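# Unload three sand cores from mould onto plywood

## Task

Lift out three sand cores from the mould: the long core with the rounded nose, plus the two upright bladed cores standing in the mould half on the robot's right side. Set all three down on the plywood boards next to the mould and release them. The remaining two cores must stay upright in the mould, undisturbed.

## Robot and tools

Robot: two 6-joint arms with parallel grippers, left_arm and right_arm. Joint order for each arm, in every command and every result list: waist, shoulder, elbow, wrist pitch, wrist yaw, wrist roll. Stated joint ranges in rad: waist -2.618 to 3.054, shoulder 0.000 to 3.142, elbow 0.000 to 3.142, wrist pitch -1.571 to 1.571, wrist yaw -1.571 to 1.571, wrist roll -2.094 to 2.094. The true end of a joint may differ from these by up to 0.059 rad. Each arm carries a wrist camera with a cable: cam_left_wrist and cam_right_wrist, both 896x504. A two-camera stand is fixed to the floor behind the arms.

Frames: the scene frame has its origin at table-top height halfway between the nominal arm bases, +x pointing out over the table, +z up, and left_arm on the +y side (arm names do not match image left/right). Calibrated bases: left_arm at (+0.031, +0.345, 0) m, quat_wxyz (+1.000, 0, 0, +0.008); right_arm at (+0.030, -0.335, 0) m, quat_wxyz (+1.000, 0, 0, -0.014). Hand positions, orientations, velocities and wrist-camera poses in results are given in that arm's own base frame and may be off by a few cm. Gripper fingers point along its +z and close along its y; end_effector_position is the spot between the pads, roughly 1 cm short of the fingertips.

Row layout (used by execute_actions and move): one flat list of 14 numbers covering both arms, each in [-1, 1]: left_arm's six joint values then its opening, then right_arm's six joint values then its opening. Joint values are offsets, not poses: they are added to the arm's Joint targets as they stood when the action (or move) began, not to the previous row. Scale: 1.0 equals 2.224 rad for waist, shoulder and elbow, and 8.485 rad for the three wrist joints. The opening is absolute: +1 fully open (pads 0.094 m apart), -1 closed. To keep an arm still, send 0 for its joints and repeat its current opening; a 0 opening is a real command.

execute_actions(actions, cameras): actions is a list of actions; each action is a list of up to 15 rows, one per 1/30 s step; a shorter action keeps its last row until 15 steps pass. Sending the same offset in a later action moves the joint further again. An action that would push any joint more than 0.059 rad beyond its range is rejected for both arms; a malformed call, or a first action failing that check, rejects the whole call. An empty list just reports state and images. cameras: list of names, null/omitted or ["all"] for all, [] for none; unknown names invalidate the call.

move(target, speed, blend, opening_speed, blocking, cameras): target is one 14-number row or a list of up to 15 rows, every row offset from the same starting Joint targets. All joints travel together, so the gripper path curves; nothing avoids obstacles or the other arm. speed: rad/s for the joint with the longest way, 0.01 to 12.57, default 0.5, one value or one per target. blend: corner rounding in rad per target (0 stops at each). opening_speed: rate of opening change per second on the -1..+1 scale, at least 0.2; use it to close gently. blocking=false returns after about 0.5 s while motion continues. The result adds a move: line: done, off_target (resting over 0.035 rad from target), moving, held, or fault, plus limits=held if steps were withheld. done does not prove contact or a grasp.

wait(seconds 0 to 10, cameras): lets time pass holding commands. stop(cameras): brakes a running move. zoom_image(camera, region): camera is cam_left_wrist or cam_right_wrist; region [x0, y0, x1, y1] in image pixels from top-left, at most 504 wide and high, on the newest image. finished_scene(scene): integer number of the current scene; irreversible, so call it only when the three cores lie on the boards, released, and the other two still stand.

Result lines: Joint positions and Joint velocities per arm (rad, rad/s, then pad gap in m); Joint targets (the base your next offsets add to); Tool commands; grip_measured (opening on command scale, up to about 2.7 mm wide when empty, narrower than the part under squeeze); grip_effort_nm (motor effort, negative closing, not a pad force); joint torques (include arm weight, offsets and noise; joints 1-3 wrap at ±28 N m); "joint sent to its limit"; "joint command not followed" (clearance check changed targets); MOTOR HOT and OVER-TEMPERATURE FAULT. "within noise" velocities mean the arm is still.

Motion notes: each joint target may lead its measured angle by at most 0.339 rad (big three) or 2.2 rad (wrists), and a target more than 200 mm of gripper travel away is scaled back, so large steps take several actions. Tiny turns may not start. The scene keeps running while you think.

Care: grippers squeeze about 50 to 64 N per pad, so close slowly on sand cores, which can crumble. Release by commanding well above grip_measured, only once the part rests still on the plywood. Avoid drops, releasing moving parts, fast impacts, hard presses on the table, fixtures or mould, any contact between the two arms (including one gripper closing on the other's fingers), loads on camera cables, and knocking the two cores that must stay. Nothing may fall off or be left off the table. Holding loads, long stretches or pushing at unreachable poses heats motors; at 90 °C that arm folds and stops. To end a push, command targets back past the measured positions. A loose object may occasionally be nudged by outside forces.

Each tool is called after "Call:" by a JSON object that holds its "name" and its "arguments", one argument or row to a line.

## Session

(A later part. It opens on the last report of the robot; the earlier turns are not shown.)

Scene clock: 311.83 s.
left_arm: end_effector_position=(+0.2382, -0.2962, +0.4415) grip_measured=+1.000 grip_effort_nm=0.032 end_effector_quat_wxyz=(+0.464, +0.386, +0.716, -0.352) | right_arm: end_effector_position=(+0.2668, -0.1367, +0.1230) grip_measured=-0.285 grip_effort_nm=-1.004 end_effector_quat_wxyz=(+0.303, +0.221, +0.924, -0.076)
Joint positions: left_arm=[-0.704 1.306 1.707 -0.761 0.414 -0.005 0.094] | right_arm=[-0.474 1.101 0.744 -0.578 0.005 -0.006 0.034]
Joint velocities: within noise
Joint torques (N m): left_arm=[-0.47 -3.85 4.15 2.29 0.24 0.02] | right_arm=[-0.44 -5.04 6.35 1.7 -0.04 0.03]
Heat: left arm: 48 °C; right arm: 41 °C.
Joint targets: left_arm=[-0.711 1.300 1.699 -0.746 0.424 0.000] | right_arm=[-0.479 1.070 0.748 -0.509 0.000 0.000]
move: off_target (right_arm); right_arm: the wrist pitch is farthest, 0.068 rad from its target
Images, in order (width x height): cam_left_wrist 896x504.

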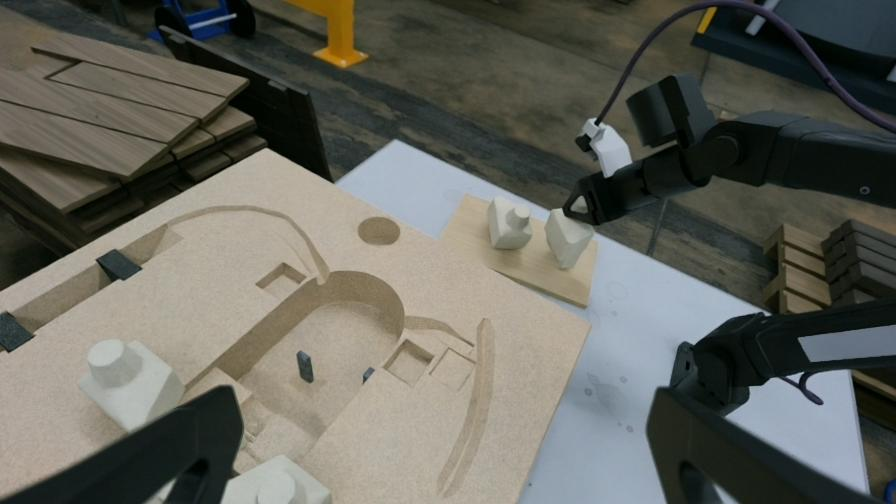

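Call:
{"name": "move", "arguments": {
  "target": [0,0,0,0,0,0,1,0,0,-0.009,0.0024,0,0,-0.65],
  "speed": 0.1,
  "cameras": ["cam_left_wrist"]
}}

Call:
{"name": "zoom_image", "arguments": {
  "camera": "cam_left_wrist",
  "region": [440, 150, 640, 320]
}}

Call:
{"name": "move", "arguments": {
  "target": [0,0,0,0,0,0,1,0,0,-0.009,0.0024,0,0,-0.65],
  "speed": 0.1,
  "cameras": ["cam_left_wrist"]
}}

Call:
{"name": "zoom_image", "arguments": {
  "camera": "cam_left_wrist",
  "region": [440, 150, 640, 320]
}}

Scene clock: 316.93 s.
left_arm: end_effector_position=(+0.2382, -0.2962, +0.4415) grip_measured=+1.000 grip_effort_nm=0.022 end_effector_quat_wxyz=(+0.464, +0.386, +0.716, -0.352) | right_arm: end_effector_position=(+0.2663, -0.1364, +0.1181) grip_measured=-0.285 grip_effort_nm=-1.004 end_effector_quat_wxyz=(+0.303, +0.221, +0.924, -0.076)
Joint positions: left_arm=[-0.704 1.306 1.707 -0.761 0.414 -0.005 0.094] | right_arm=[-0.474 1.101 0.724 -0.558 0.005 -0.006 0.034]
Joint velocities: within noise
Joint torques (N m): left_arm=[-0.47 -3.71 4.11 2.27 0.24 0.01] | right_arm=[-0.43 -5.03 6.32 1.66 -0.04 0.02]
Heat: left arm: 48 °C; right arm: 41 °C.
Joint targets: left_arm=[-0.711 1.300 1.699 -0.746 0.424 0.000] | right_arm=[-0.479 1.070 0.728 -0.489 0.000 0.000]
move: off_target (right_arm); right_arm: the wrist pitch is farthest, 0.069 rad from its target
Images, in order (width x height): cam_left_wrist 896x504.

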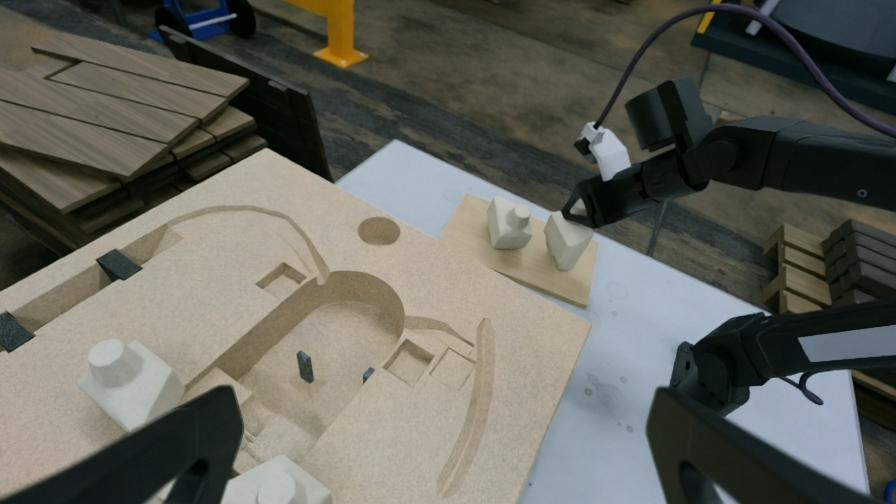

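Scaled by 2.520.

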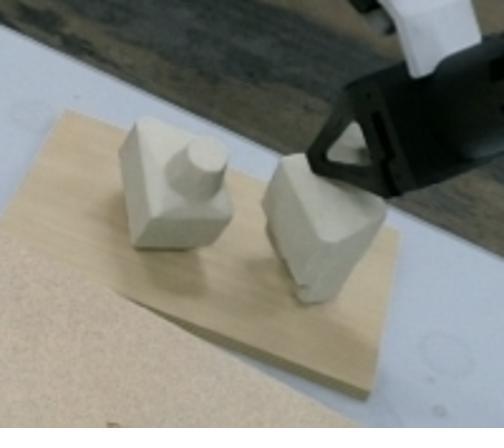

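Scene clock: 317.87 s.
left_arm: end_effector_position=(+0.2382, -0.2962, +0.4415) grip_measured=+1.000 grip_effort_nm=0.037 end_effector_quat_wxyz=(+0.464, +0.386, +0.716, -0.352) | right_arm: end_effector_position=(+0.2655, -0.1360, +0.1130) grip_measured=-0.285 grip_effort_nm=-1.009 end_effector_quat_wxyz=(+0.303, +0.221, +0.924, -0.076)
Joint positions: left_arm=[-0.704 1.306 1.707 -0.761 0.414 -0.005 0.094] | right_arm=[-0.474 1.101 0.704 -0.538 0.005 -0.006 0.034]
Joint velocities: within noise
Joint torques (N m): left_arm=[-0.47 -3.79 4.22 2.26 0.24 -0.02] | right_arm=[-0.42 -5.01 6.31 1.7 -0.04 0.03]
Heat: left arm: 48 °C; right arm: 41 °C.
Joint targets: left_arm=[-0.711 1.300 1.699 -0.746 0.424 0.000] | right_arm=[-0.479 1.070 0.708 -0.469 0.000 0.000]
move: off_target (right_arm); right_arm: the wrist pitch is farthest, 0.069 rad from its target
Images, in order (width x height): cam_left_wrist 896x504.

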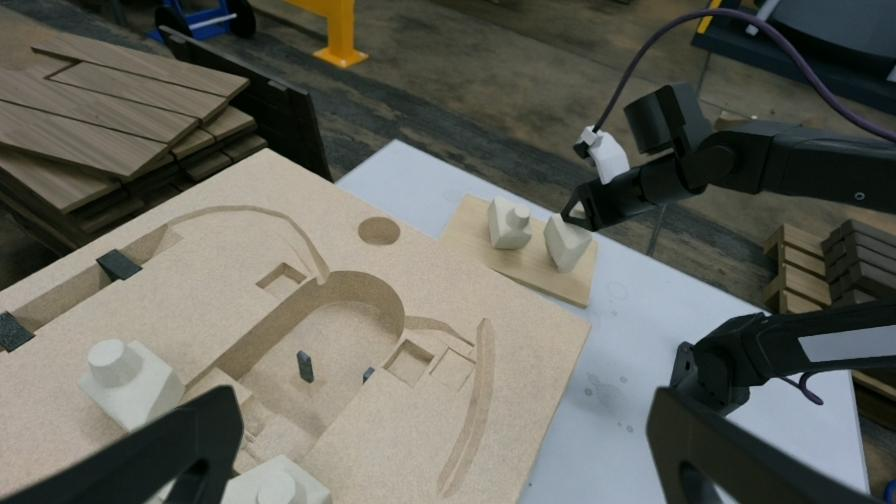

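Scaled by 2.520.

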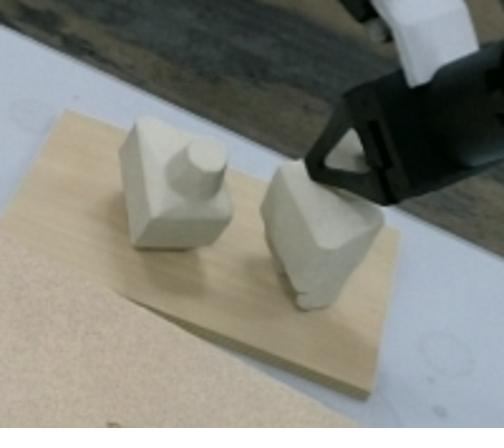

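Call:
{"name": "move", "arguments": {
  "target": [0,0,0,0,0,0,1,0,0,-0.009,0.0024,0,0,-0.65],
  "speed": 0.1,
  "cameras": []
}}

Call:
{"name": "move", "arguments": {
  "target": [0,0,0,0,0,0,1,0,0,-0.009,0.0024,0,0,-0.65],
  "speed": 0.1
}}

Call:
{"name": "zoom_image", "arguments": {
  "camera": "cam_left_wrist",
  "region": [440, 150, 640, 320]
}}

Scene clock: 321.40 s.
left_arm: end_effector_position=(+0.2382, -0.2962, +0.4415) grip_measured=+1.000 grip_effort_nm=0.032 end_effector_quat_wxyz=(+0.464, +0.386, +0.716, -0.352) | right_arm: end_effector_position=(+0.2676, -0.1371, +0.1114) grip_measured=-0.285 grip_effort_nm=-1.004 end_effector_quat_wxyz=(+0.310, +0.220, +0.922, -0.078)
Joint positions: left_arm=[-0.704 1.306 1.707 -0.761 0.414 -0.005 0.094] | right_arm=[-0.474 1.101 0.689 -0.508 0.005 -0.006 0.034]
Joint velocities: within noise
Joint torques (N m): left_arm=[-0.44 -3.75 4.18 2.27 0.23 0] | right_arm=[-0.44 -5.03 6.01 1.65 -0.05 0.03]
Heat: left arm: 48 °C; right arm: 41 °C.
Joint targets: left_arm=[-0.711 1.300 1.699 -0.746 0.424 0.000] | right_arm=[-0.479 1.070 0.688 -0.449 0.000 0.000]
move: off_target (right_arm); right_arm: the wrist pitch is farthest, 0.060 rad from its target
No camera images: "cameras" was empty.

Scene clock: 322.20 s.
left_arm: end_effector_position=(+0.2382, -0.2962, +0.4415) grip_measured=+1.000 grip_effort_nm=0.027 end_effector_quat_wxyz=(+0.464, +0.386, +0.716, -0.352) | right_arm: end_effector_position=(+0.2690, -0.1378, +0.1104) grip_measured=-0.286 grip_effort_nm=-1.004 end_effector_quat_wxyz=(+0.318, +0.220, +0.919, -0.080)
Joint positions: left_arm=[-0.704 1.306 1.707 -0.761 0.414 -0.005 0.094] | right_arm=[-0.474 1.095 0.672 -0.48 0.005 -0.006 0.034]
Joint velocities: within noise
Joint torques (N m): left_arm=[-0.5 -3.77 4.15 2.29 0.25 -0.02] | right_arm=[-0.44 -4.52 5.83 1.56 -0.05 0.02]
Heat: left arm: 48 °C; right arm: 41 °C.
Joint targets: left_arm=[-0.711 1.300 1.699 -0.746 0.424 0.000] | right_arm=[-0.479 1.070 0.668 -0.428 0.000 0.000]
move: off_target (right_arm); right_arm: the wrist pitch is farthest, 0.051 rad from its target

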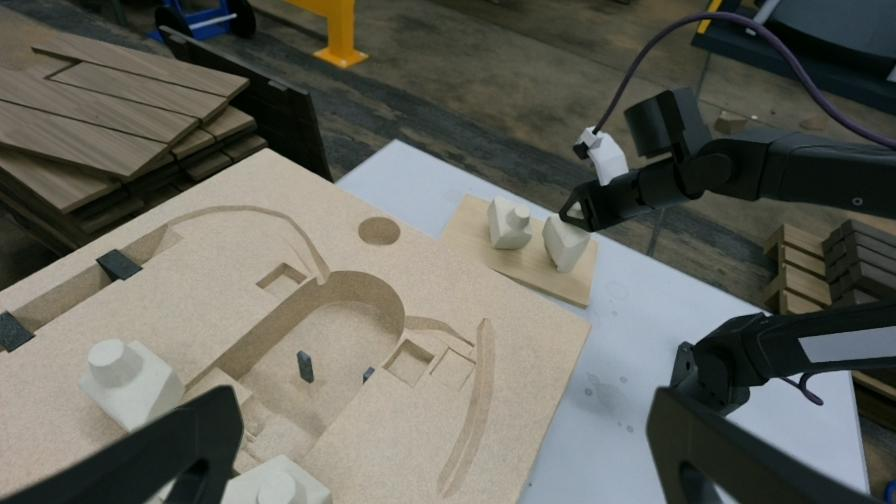

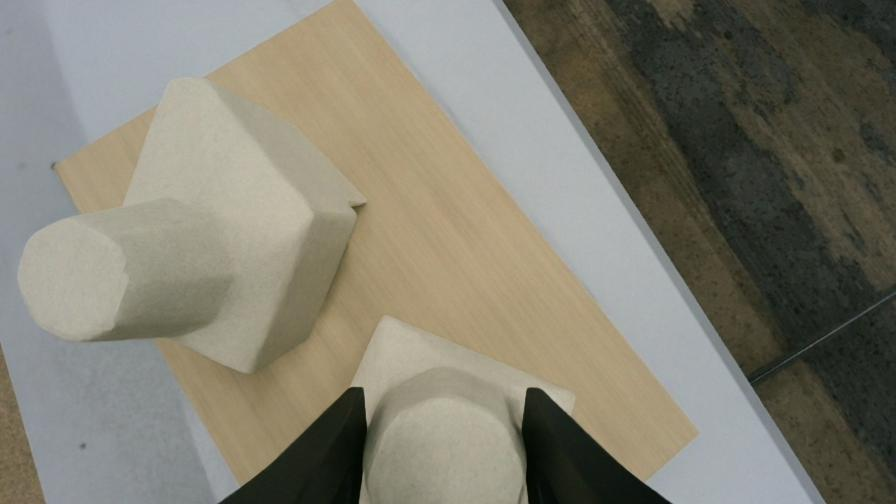

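Scaled by 2.520.

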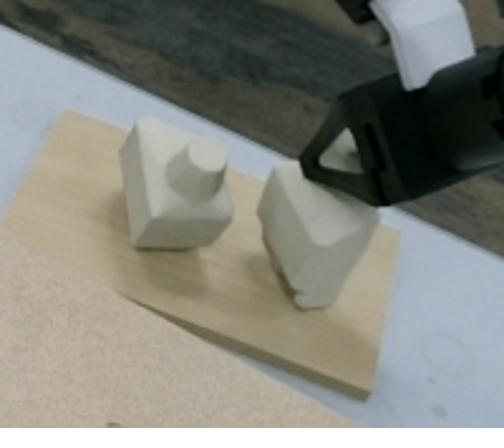

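Call:
{"name": "move", "arguments": {
  "target": [0,0,0,0,0,0,1,0,0.0944,0.0935,-0.0203,0,0,-0.65],
  "speed": 0.1
}}

Call:
{"name": "zoom_image", "arguments": {
  "camera": "cam_left_wrist",
  "region": [440, 150, 640, 320]
}}

Scene clock: 331.90 s.
left_arm: end_effector_position=(+0.2382, -0.2962, +0.4415) grip_measured=+1.000 grip_effort_nm=0.037 end_effector_quat_wxyz=(+0.464, +0.386, +0.716, -0.352) | right_arm: end_effector_position=(+0.2806, -0.1438, +0.1034) grip_measured=-0.286 grip_effort_nm=-1.004 end_effector_quat_wxyz=(+0.249, +0.225, +0.940, -0.063)
Joint positions: left_arm=[-0.704 1.306 1.707 -0.761 0.414 -0.005 0.094] | right_arm=[-0.474 1.278 0.836 -0.609 0.005 -0.006 0.034]
Joint velocities: within noise
Joint torques (N m): left_arm=[-0.49 -3.77 4.16 2.29 0.26 -0.02] | right_arm=[-0.43 -3.52 8.96 0.98 -0.05 0.02]
Heat: left arm: 48 °C; right arm: 41 °C.
Joint targets: left_arm=[-0.711 1.300 1.699 -0.746 0.424 0.000] | right_arm=[-0.479 1.280 0.876 -0.600 0.000 0.000]
move: off_target (right_arm); right_arm: the elbow is farthest, 0.040 rad from its target

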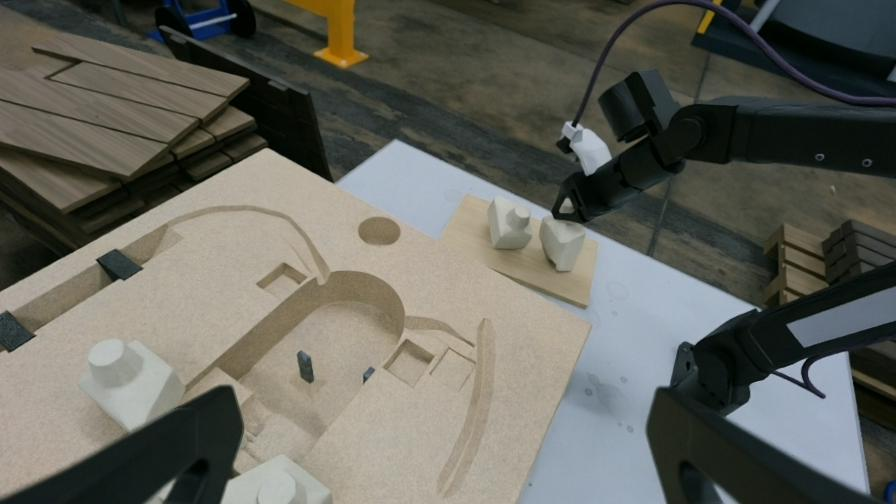

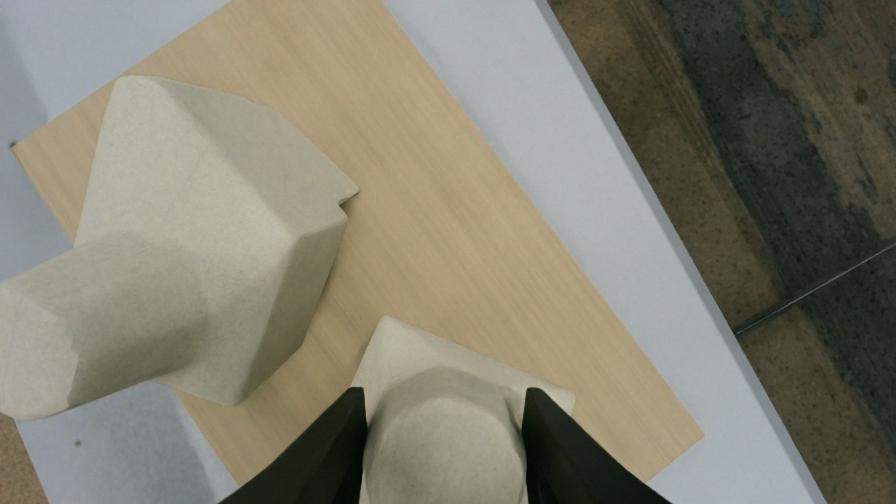

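Scaled by 2.520.

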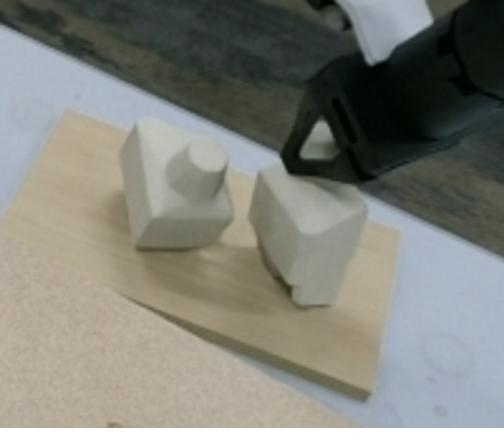

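Call:
{"name": "move", "arguments": {
  "target": [0,0,0,0,0,0,1,0,0.0405,0.0405,-0.0095,0,0,-0.65],
  "speed": 0.1
}}

Call:
{"name": "zoom_image", "arguments": {
  "camera": "cam_left_wrist",
  "region": [440, 150, 640, 320]
}}

Scene clock: 335.97 s.
left_arm: end_effector_position=(+0.2382, -0.2962, +0.4416) grip_measured=+1.000 grip_effort_nm=0.032 end_effector_quat_wxyz=(+0.464, +0.386, +0.716, -0.352) | right_arm: end_effector_position=(+0.2853, -0.1462, +0.0998) grip_measured=-0.286 grip_effort_nm=-1.009 end_effector_quat_wxyz=(+0.211, +0.227, +0.949, -0.054)
Joint positions: left_arm=[-0.704 1.306 1.707 -0.76 0.414 -0.005 0.094] | right_arm=[-0.474 1.368 0.926 -0.688 0.005 -0.006 0.034]
Joint velocities: within noise
Joint torques (N m): left_arm=[-0.46 -3.78 4.11 2.28 0.22 0.01] | right_arm=[-0.42 -4.16 9.02 0.88 -0.04 0.03]
Heat: left arm: 49 °C; right arm: 41 °C.
Joint targets: left_arm=[-0.711 1.300 1.699 -0.745 0.424 0.000] | right_arm=[-0.479 1.370 0.966 -0.681 0.000 0.000]
move: off_target (right_arm); right_arm: the elbow is farthest, 0.040 rad from its target

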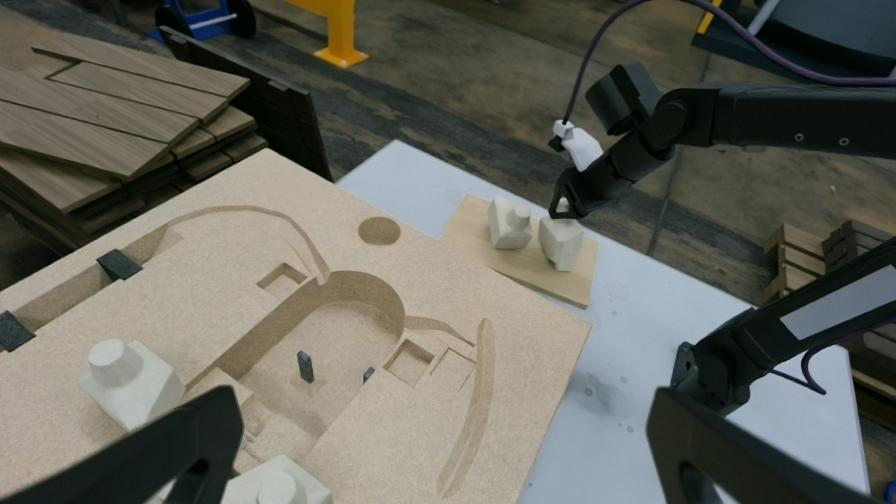

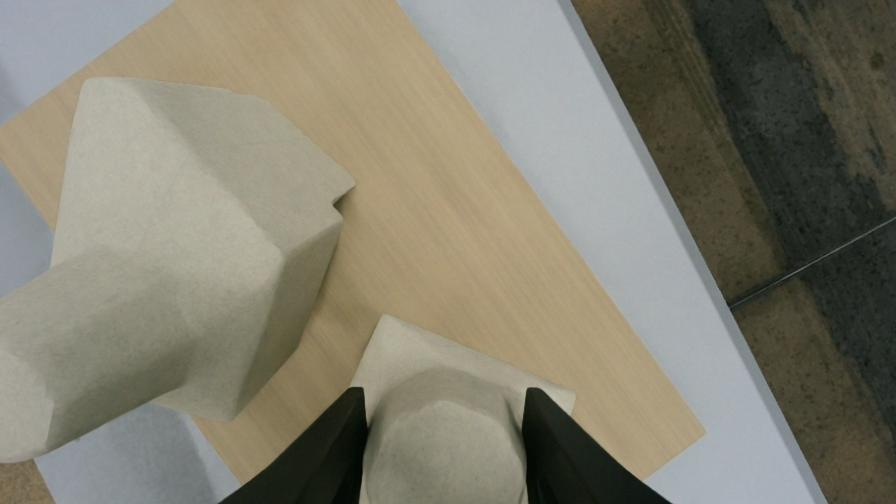

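Scaled by 2.520.

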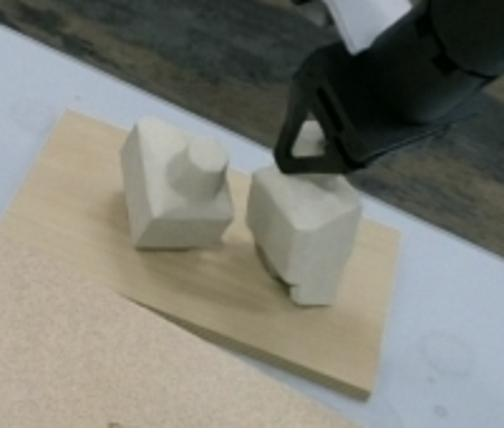

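Call:
{"name": "move", "arguments": {
  "target": [0,0,0,0,0,0,1,0,0,0,0,0,0,0.2],
  "opening_speed": 0.4
}}

Call:
{"name": "zoom_image", "arguments": {
  "camera": "cam_left_wrist",
  "region": [440, 150, 640, 320]
}}

Scene clock: 340.40 s.
left_arm: end_effector_position=(+0.2382, -0.2962, +0.4416) grip_measured=+1.000 grip_effort_nm=0.022 end_effector_quat_wxyz=(+0.464, +0.386, +0.716, -0.352) | right_arm: end_effector_position=(+0.2876, -0.1473, +0.1032) grip_measured=+0.197 grip_effort_nm=0.178 end_effector_quat_wxyz=(+0.216, +0.227, +0.948, -0.055)
Joint positions: left_arm=[-0.704 1.306 1.707 -0.76 0.414 -0.005 0.094] | right_arm=[-0.474 1.368 0.936 -0.689 0.005 -0.006 0.056]
Joint velocities: within noise
Joint torques (N m): left_arm=[-0.44 -3.74 4.19 2.28 0.25 0] | right_arm=[-0.28 -4.18 8.21 0.88 -0.05 0.02]
Heat: left arm: 49 °C; right arm: 40 °C.
Joint targets: left_arm=[-0.711 1.300 1.699 -0.746 0.424 0.000] | right_arm=[-0.479 1.370 0.966 -0.681 0.000 0.000]
move: done

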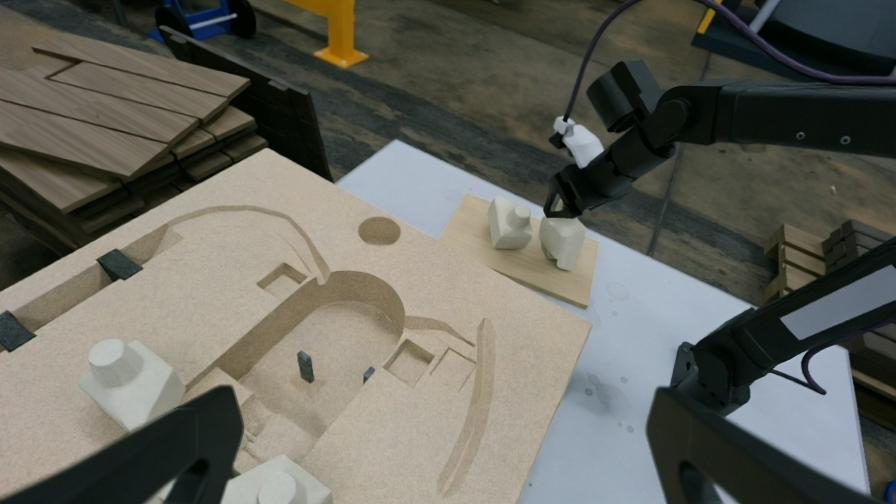

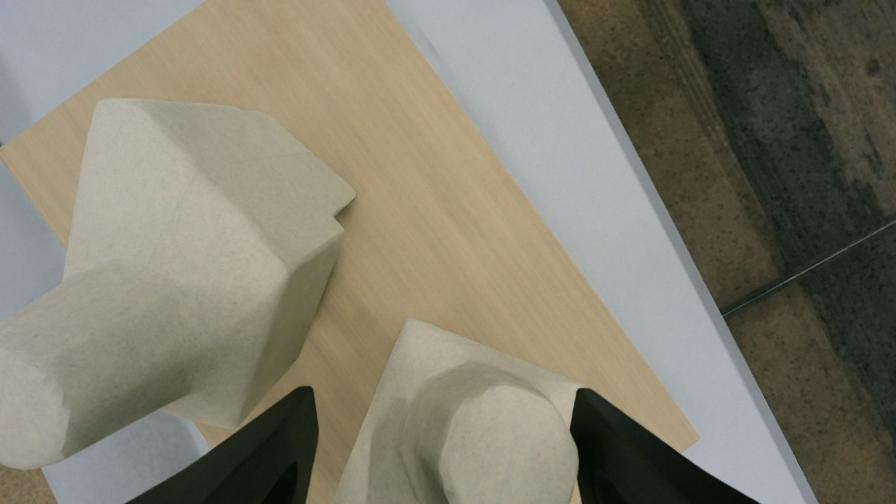

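Scaled by 2.520.

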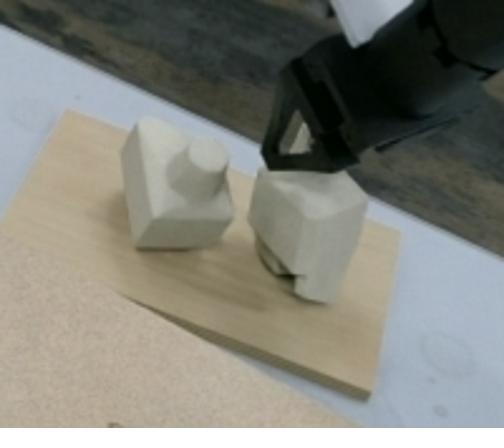

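Call:
{"name": "move", "arguments": {
  "target": [
    [0,0,0,0,0,0,1,0,0.0,0.015,-0.001,0,0,0.7],
    [0,0,0,0,0,0,1,0,0.0,0.1,-0.0225,0,0,0.7],
    [0,0,0,0,0,0,1,0,0.0,0.3,-0.0575,0,0,0.7]
  ],
  "speed": 0.3,
  "opening_speed": 0.5,
  "blend": 0.02
}}

Call:
{"name": "zoom_image", "arguments": {
  "camera": "cam_left_wrist",
  "region": [440, 150, 640, 320]
}}

Scene clock: 347.80 s.
left_arm: end_effector_position=(+0.2382, -0.2962, +0.4416) grip_measured=+1.000 grip_effort_nm=0.027 end_effector_quat_wxyz=(+0.464, +0.386, +0.716, -0.352) | right_arm: end_effector_position=(+0.3054, -0.1565, +0.2948) grip_measured=+0.697 grip_effort_nm=0.178 end_effector_quat_wxyz=(+0.312, +0.220, +0.921, -0.079)
Joint positions: left_arm=[-0.704 1.306 1.707 -0.76 0.414 -0.005 0.094] | right_arm=[-0.474 1.368 1.608 -1.156 0.005 -0.006 0.08]
Joint velocities: within noise
Joint torques (N m): left_arm=[-0.57 -3.81 4.23 2.28 0.24 -0.02] | right_arm=[-0.46 -3.84 7.47 0.99 -0.05 0.03]
Heat: left arm: 49 °C; right arm: 39 °C.
Joint targets: left_arm=[-0.711 1.300 1.699 -0.746 0.424 0.000] | right_arm=[-0.479 1.370 1.633 -1.169 0.000 0.000]
move: done; blend cut to 0 rad at target 1

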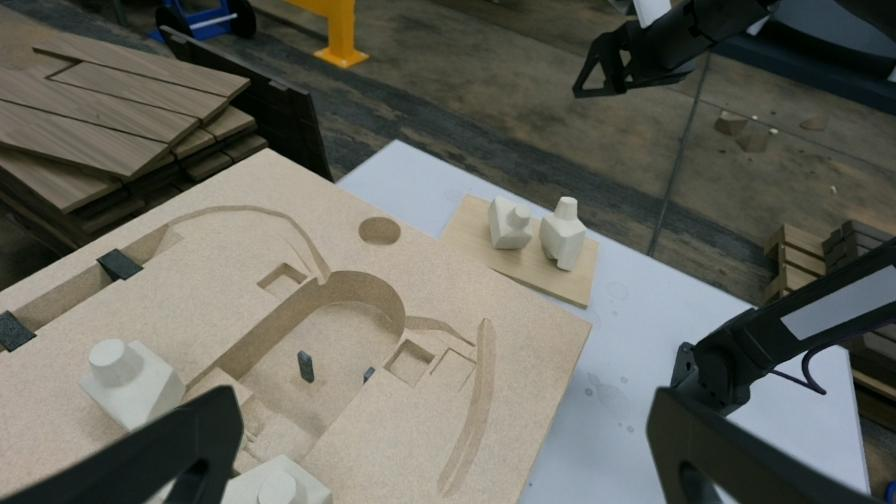

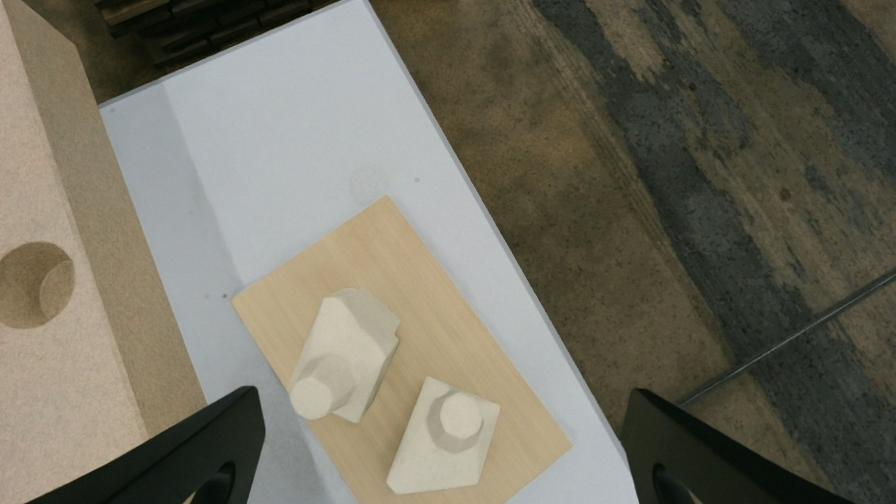

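Scaled by 2.520.

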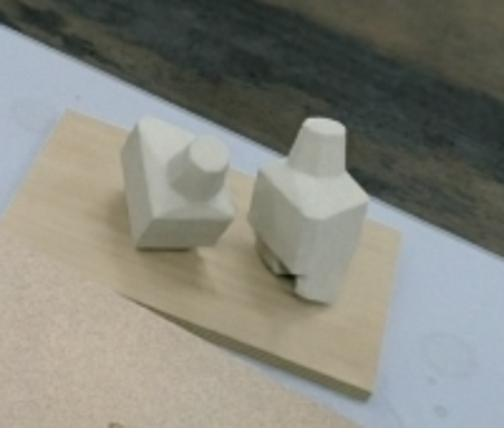

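Call:
{"name": "move", "arguments": {
  "target": [
    [0.2747,0.2698,0.1803,-0.0653,0.0396,0.141,1,0,0,0,0,0,0,0.7],
    [0.1956,0.4789,0.3647,-0.0794,0.0396,0.141,1,0,0,0,0,0,0,0.7]
  ],
  "speed": 0.6,
  "blend": 0.1
}}

Scene clock: 393.83 s.
left_arm: end_effector_position=(+0.4487, -0.2511, +0.2038) grip_measured=+1.000 grip_effort_nm=0.022 end_effector_quat_wxyz=(+0.280, +0.656, +0.653, -0.256) | right_arm: end_effector_position=(+0.3051, -0.1563, +0.2945) grip_measured=+0.697 grip_effort_nm=0.178 end_effector_quat_wxyz=(+0.311, +0.220, +0.921, -0.078)
Joint positions: left_arm=[-0.276 2.35 2.488 -1.409 0.731 1.185 0.094] | right_arm=[-0.474 1.368 1.608 -1.158 0.005 -0.006 0.08]
Joint velocities: within noise
Joint torques (N m): left_arm=[-0.08 -10.28 6.5 0.9 0.79 0.09] | right_arm=[-0.42 -3.85 7.46 0.96 -0.04 0.03]
Heat: left arm: 48 °C; right arm: 38 °C.
Joint targets: left_arm=[-0.276 2.365 2.511 -1.419 0.760 1.197] | right_arm=[-0.479 1.370 1.633 -1.169 0.000 0.000]
move: done

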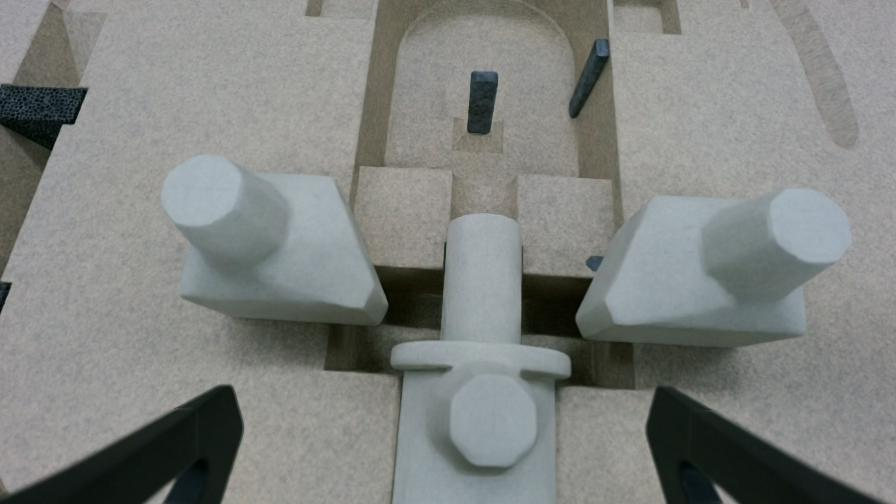

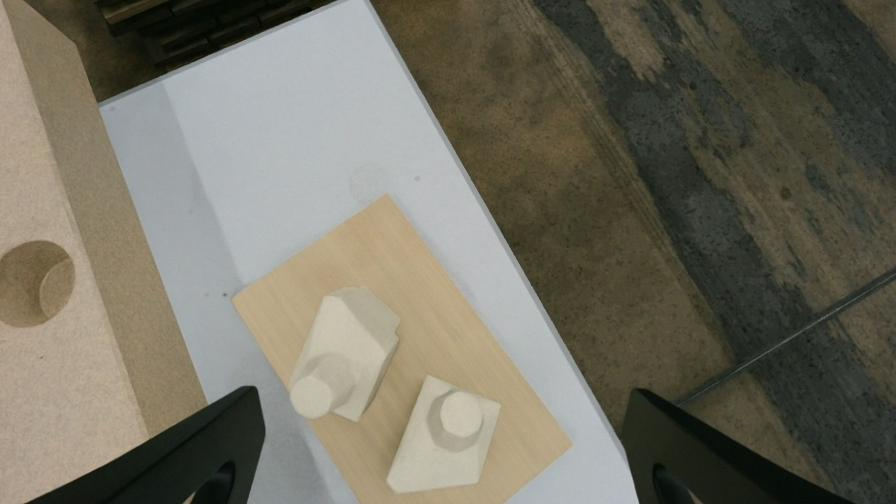

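Call:
{"name": "move", "arguments": {
  "target": [-0.0103,-0.0742,-0.205,0.0394,0,0,0.6,0,0,0,0,0,0,0.7],
  "speed": 0.2,
  "cameras": ["cam_left_wrist"]
}}

Scene clock: 406.30 s.
left_arm: end_effector_position=(+0.4405, -0.2567, +0.1399) grip_measured=+0.602 grip_effort_nm=-0.081 end_effector_quat_wxyz=(+0.272, +0.660, +0.650, -0.262) | right_arm: end_effector_position=(+0.3050, -0.1563, +0.2945) grip_measured=+0.697 grip_effort_nm=0.178 end_effector_quat_wxyz=(+0.311, +0.220, +0.921, -0.078)
Joint positions: left_arm=[-0.291 2.253 2.063 -1.096 0.731 1.185 0.075] | right_arm=[-0.474 1.368 1.608 -1.158 0.005 -0.006 0.08]
Joint velocities: within noise
Joint torques (N m): left_arm=[-0.61 -15.12 4.29 1.04 0.77 0.08] | right_arm=[-0.43 -3.82 7.42 0.97 -0.05 0.03]
Heat: left arm: 44 °C; right arm: 38 °C.
Joint targets: left_arm=[-0.299 2.200 2.055 -1.085 0.760 1.197] | right_arm=[-0.479 1.370 1.633 -1.169 0.000 0.000]
move: off_target (left_arm); left_arm: the shoulder is farthest, 0.053 rad from its target
Images, in order (width x height): cam_left_wrist 896x504.

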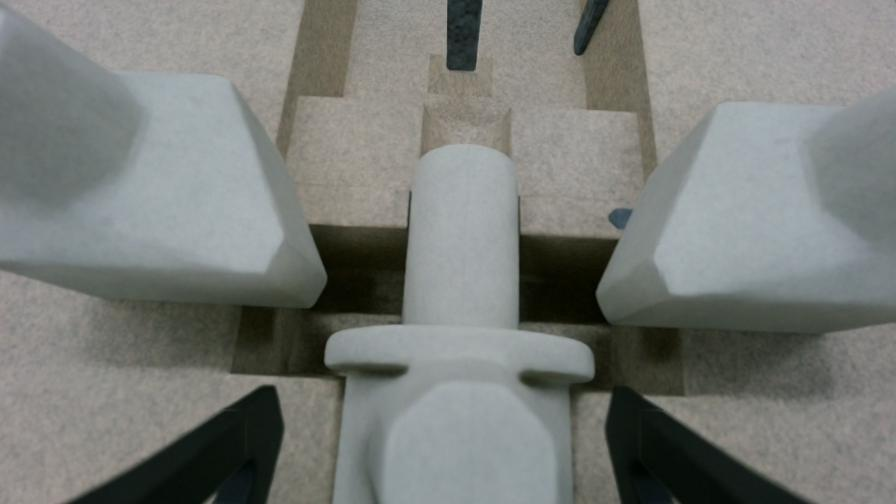

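Call:
{"name": "move", "arguments": {
  "target": [-0.001,-0.0112,0.004,-0.0024,0,0,0.5,0,0,0,0,0,0,0.7],
  "speed": 0.2,
  "cameras": ["cam_left_wrist"]
}}

Scene clock: 412.87 s.
left_arm: end_effector_position=(+0.4394, -0.2564, +0.1549) grip_measured=+0.502 grip_effort_nm=-0.081 end_effector_quat_wxyz=(+0.285, +0.662, +0.645, -0.255) | right_arm: end_effector_position=(+0.3049, -0.1562, +0.2944) grip_measured=+0.697 grip_effort_nm=0.173 end_effector_quat_wxyz=(+0.311, +0.220, +0.921, -0.078)
Joint positions: left_arm=[-0.291 2.221 2.063 -1.097 0.731 1.185 0.071] | right_arm=[-0.474 1.368 1.608 -1.158 0.005 -0.006 0.08]
Joint velocities: within noise
Joint torques (N m): left_arm=[-0.84 -14.35 5 0.89 0.76 0.06] | right_arm=[-0.43 -3.84 7.43 0.97 -0.05 0.03]
Heat: left arm: 43 °C; right arm: 38 °C.
Joint targets: left_arm=[-0.301 2.175 2.063 -1.106 0.760 1.197] | right_arm=[-0.479 1.370 1.633 -1.169 0.000 0.000]
move: off_target (left_arm); left_arm: the shoulder is farthest, 0.046 rad from its target
Images, in order (width x height): cam_left_wrist 896x504.

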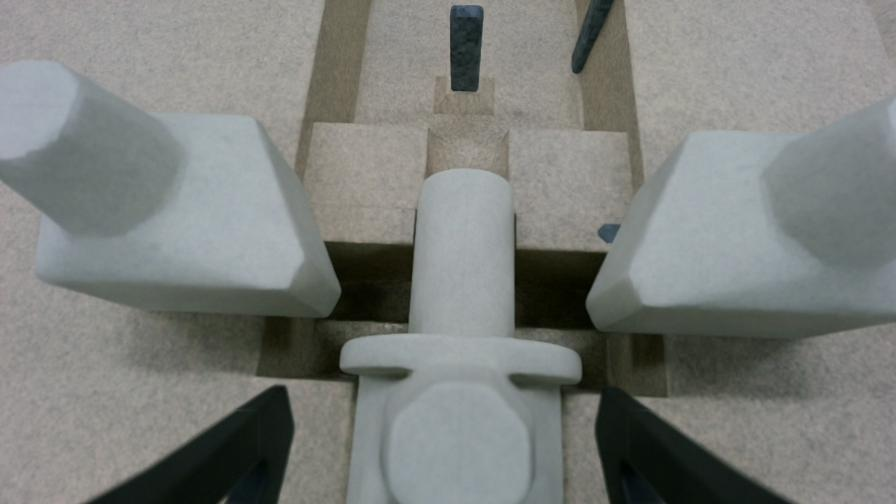

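Call:
{"name": "move", "arguments": {
  "target": [0,0,0,0,0,0,-0.65,0,0,0,0,0,0,0.7],
  "opening_speed": 0.6,
  "cameras": ["cam_left_wrist"]
}}

Scene clock: 417.40 s.
left_arm: end_effector_position=(+0.4368, -0.2559, +0.1543) grip_measured=-0.305 grip_effort_nm=-1.004 end_effector_quat_wxyz=(+0.280, +0.661, +0.646, -0.259) | right_arm: end_effector_position=(+0.3049, -0.1562, +0.2944) grip_measured=+0.697 grip_effort_nm=0.178 end_effector_quat_wxyz=(+0.311, +0.220, +0.921, -0.078)
Joint positions: left_arm=[-0.291 2.221 2.063 -1.111 0.734 1.185 0.033] | right_arm=[-0.474 1.368 1.608 -1.158 0.005 -0.006 0.08]
Joint velocities: within noise
Joint torques (N m): left_arm=[-0.76 -14.38 4.93 1.02 0.78 0.05] | right_arm=[-0.42 -3.82 7.43 0.97 -0.05 0.02]
Heat: left arm: 42 °C; right arm: 38 °C.
Joint targets: left_arm=[-0.301 2.175 2.063 -1.106 0.760 1.196] | right_arm=[-0.479 1.370 1.633 -1.169 0.000 0.000]
move: off_target (left_arm); left_arm: the shoulder is farthest, 0.046 rad from its target
Images, in order (width x height): cam_left_wrist 896x504.

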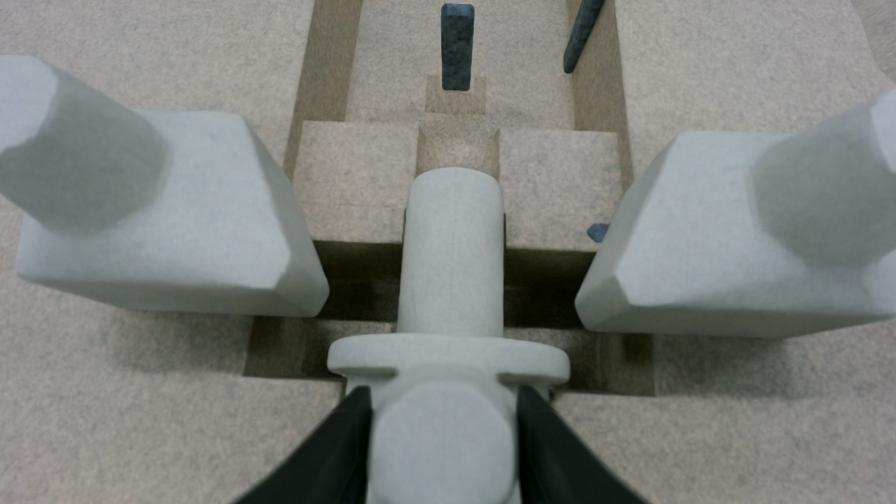

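Call:
{"name": "move", "arguments": {
  "target": [
    [0,0.0265,0.0656,-0.011,0,0,-0.65,0,0,0,0,0,0,0.7],
    [0,0.0391,0.1232,-0.0227,0,0,-0.65,0,0,0,0,0,0,0.7],
    [0,0.0342,0.143,-0.0292,0,0,-0.65,0,0,0,0,0,0,0.7]
  ],
  "speed": 0.15,
  "blend": 0.03,
  "cameras": ["cam_left_wrist"]
}}

Scene clock: 428.17 s.
left_arm: end_effector_position=(+0.4321, -0.2492, +0.1940) grip_measured=-0.306 grip_effort_nm=-1.004 end_effector_quat_wxyz=(+0.256, +0.665, +0.658, -0.241) | right_arm: end_effector_position=(+0.3049, -0.1562, +0.2944) grip_measured=+0.697 grip_effort_nm=0.173 end_effector_quat_wxyz=(+0.310, +0.220, +0.921, -0.078)
Joint positions: left_arm=[-0.298 2.267 2.334 -1.366 0.674 1.188 0.033] | right_arm=[-0.474 1.368 1.608 -1.159 0.005 -0.006 0.08]
Joint velocities: within noise
Joint torques (N m): left_arm=[-0.28 -12.12 8.77 1.06 1.41 0.04] | right_arm=[-0.44 -3.82 7.45 0.97 -0.04 0.03]
Heat: left arm: 44 °C; right arm: 38 °C.
Joint targets: left_arm=[-0.301 2.251 2.382 -1.353 0.760 1.196] | right_arm=[-0.479 1.370 1.633 -1.169 0.000 0.000]
move: off_target (left_arm); blend cut to 0.0276 rad at target 2; left_arm: the wrist yaw is farthest, 0.086 rad from its target
Images, in order (width x height): cam_left_wrist 896x504.

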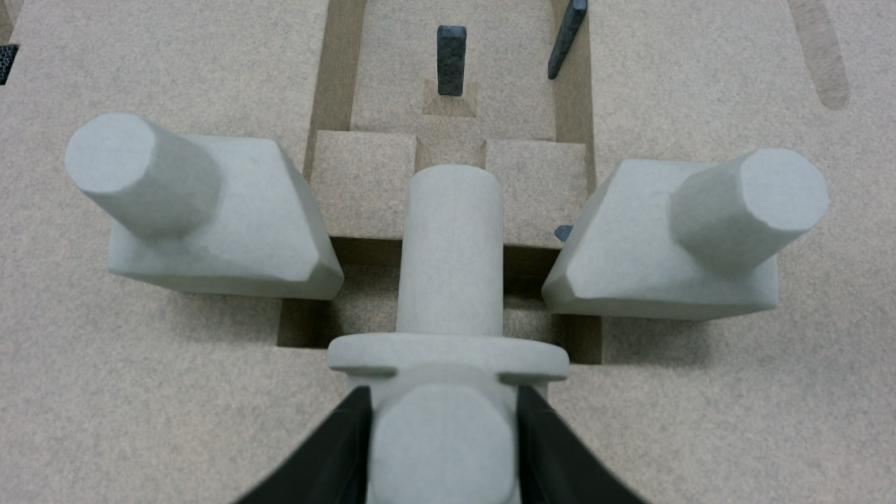

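Call:
{"name": "move", "arguments": {
  "target": [
    [0.076,-0.0679,-0.0504,-0.0055,0.0047,0,-0.65,0,0,0,0,0,0,0.7],
    [0.4591,-0.3197,-0.3426,0.0062,0.0047,0,-0.65,0,0,0,0,0,0,0.7]
  ],
  "speed": [0.2,0.5],
  "blend": 0.03
}}

Scene clock: 444.57 s.
left_arm: end_effector_position=(+0.3179, +0.1268, +0.2430) grip_measured=-0.306 grip_effort_nm=-0.994 end_effector_quat_wxyz=(+0.342, +0.258, +0.898, -0.100) | right_arm: end_effector_position=(+0.3049, -0.1562, +0.2944) grip_measured=+0.697 grip_effort_nm=0.178 end_effector_quat_wxyz=(+0.310, +0.220, +0.921, -0.078)
Joint positions: left_arm=[0.72 1.599 1.611 -1.336 0.694 1.19 0.033] | right_arm=[-0.474 1.368 1.608 -1.159 0.005 -0.006 0.08]
Joint velocities: within noise
Joint torques (N m): left_arm=[0.09 -10.24 5.41 1.24 1.67 0.02] | right_arm=[-0.43 -3.82 7.43 0.97 -0.05 0.03]
Heat: left arm: 47 °C; right arm: 38 °C.
Joint targets: left_arm=[0.720 1.540 1.620 -1.301 0.800 1.196] | right_arm=[-0.479 1.370 1.633 -1.169 0.000 0.000]
move: off_target (left_arm); left_arm: the wrist yaw is farthest, 0.106 rad from its target

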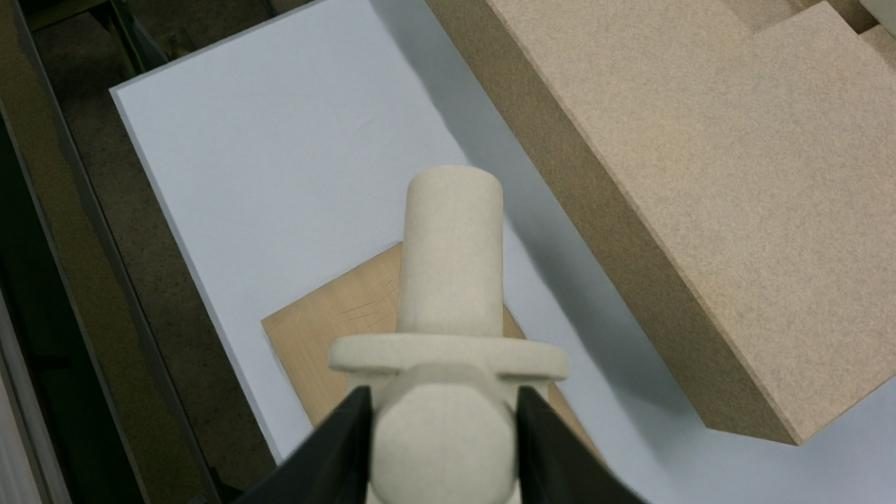

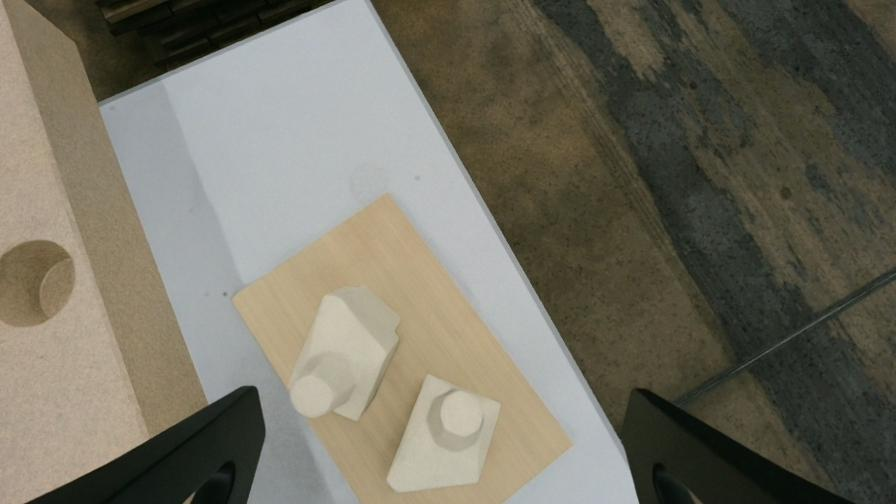

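Call:
{"name": "move", "arguments": {
  "target": [0,-0.009,-0.1484,0.0408,0.0047,0,-0.65,0.71,0,0,0.0494,0,0,0.7],
  "speed": 0.5
}}

Scene clock: 454.90 s.
left_arm: end_effector_position=(+0.3262, +0.1282, +0.1681) grip_measured=-0.306 grip_effort_nm=-1.004 end_effector_quat_wxyz=(+0.360, +0.262, +0.890, -0.101) | right_arm: end_effector_position=(+0.1842, +0.3623, +0.3662) grip_measured=+0.697 grip_effort_nm=0.178 end_effector_quat_wxyz=(+0.424, -0.455, +0.740, +0.257)
Joint positions: left_arm=[0.72 1.585 1.278 -0.995 0.726 1.19 0.033] | right_arm=[1.098 1.368 1.608 -0.773 0 -0.005 0.08]
Joint velocities: within noise
Joint torques (N m): left_arm=[0.09 -10.8 5.78 1.37 1.79 0.03] | right_arm=[0.2 -4.16 7.76 1.66 -0.01 0.03]
Heat: left arm: 44 °C; right arm: 38 °C.
Joint targets: left_arm=[0.720 1.520 1.290 -0.954 0.840 1.196] | right_arm=[1.100 1.370 1.633 -0.750 0.000 0.000]
move: off_target (left_arm); left_arm: the wrist yaw is farthest, 0.114 rad from its target

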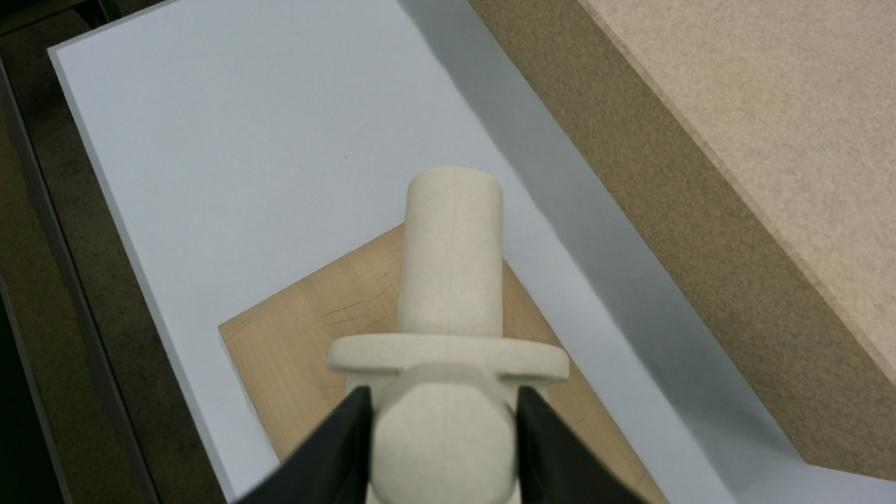

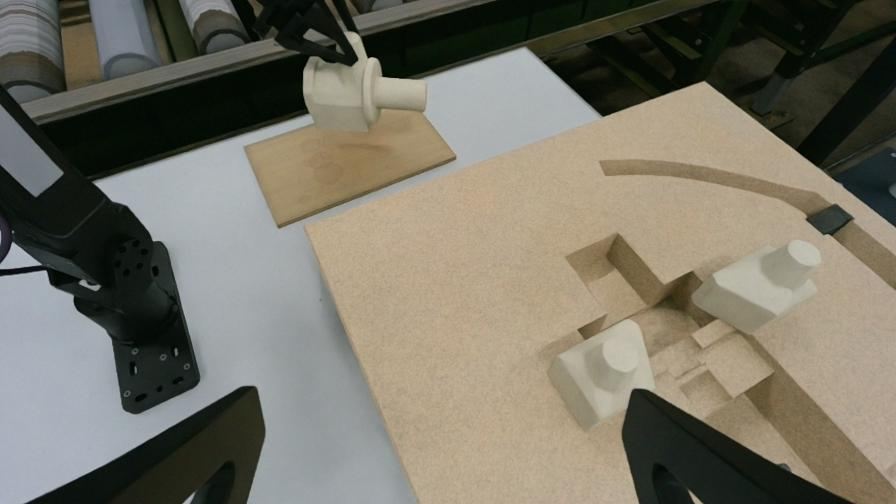

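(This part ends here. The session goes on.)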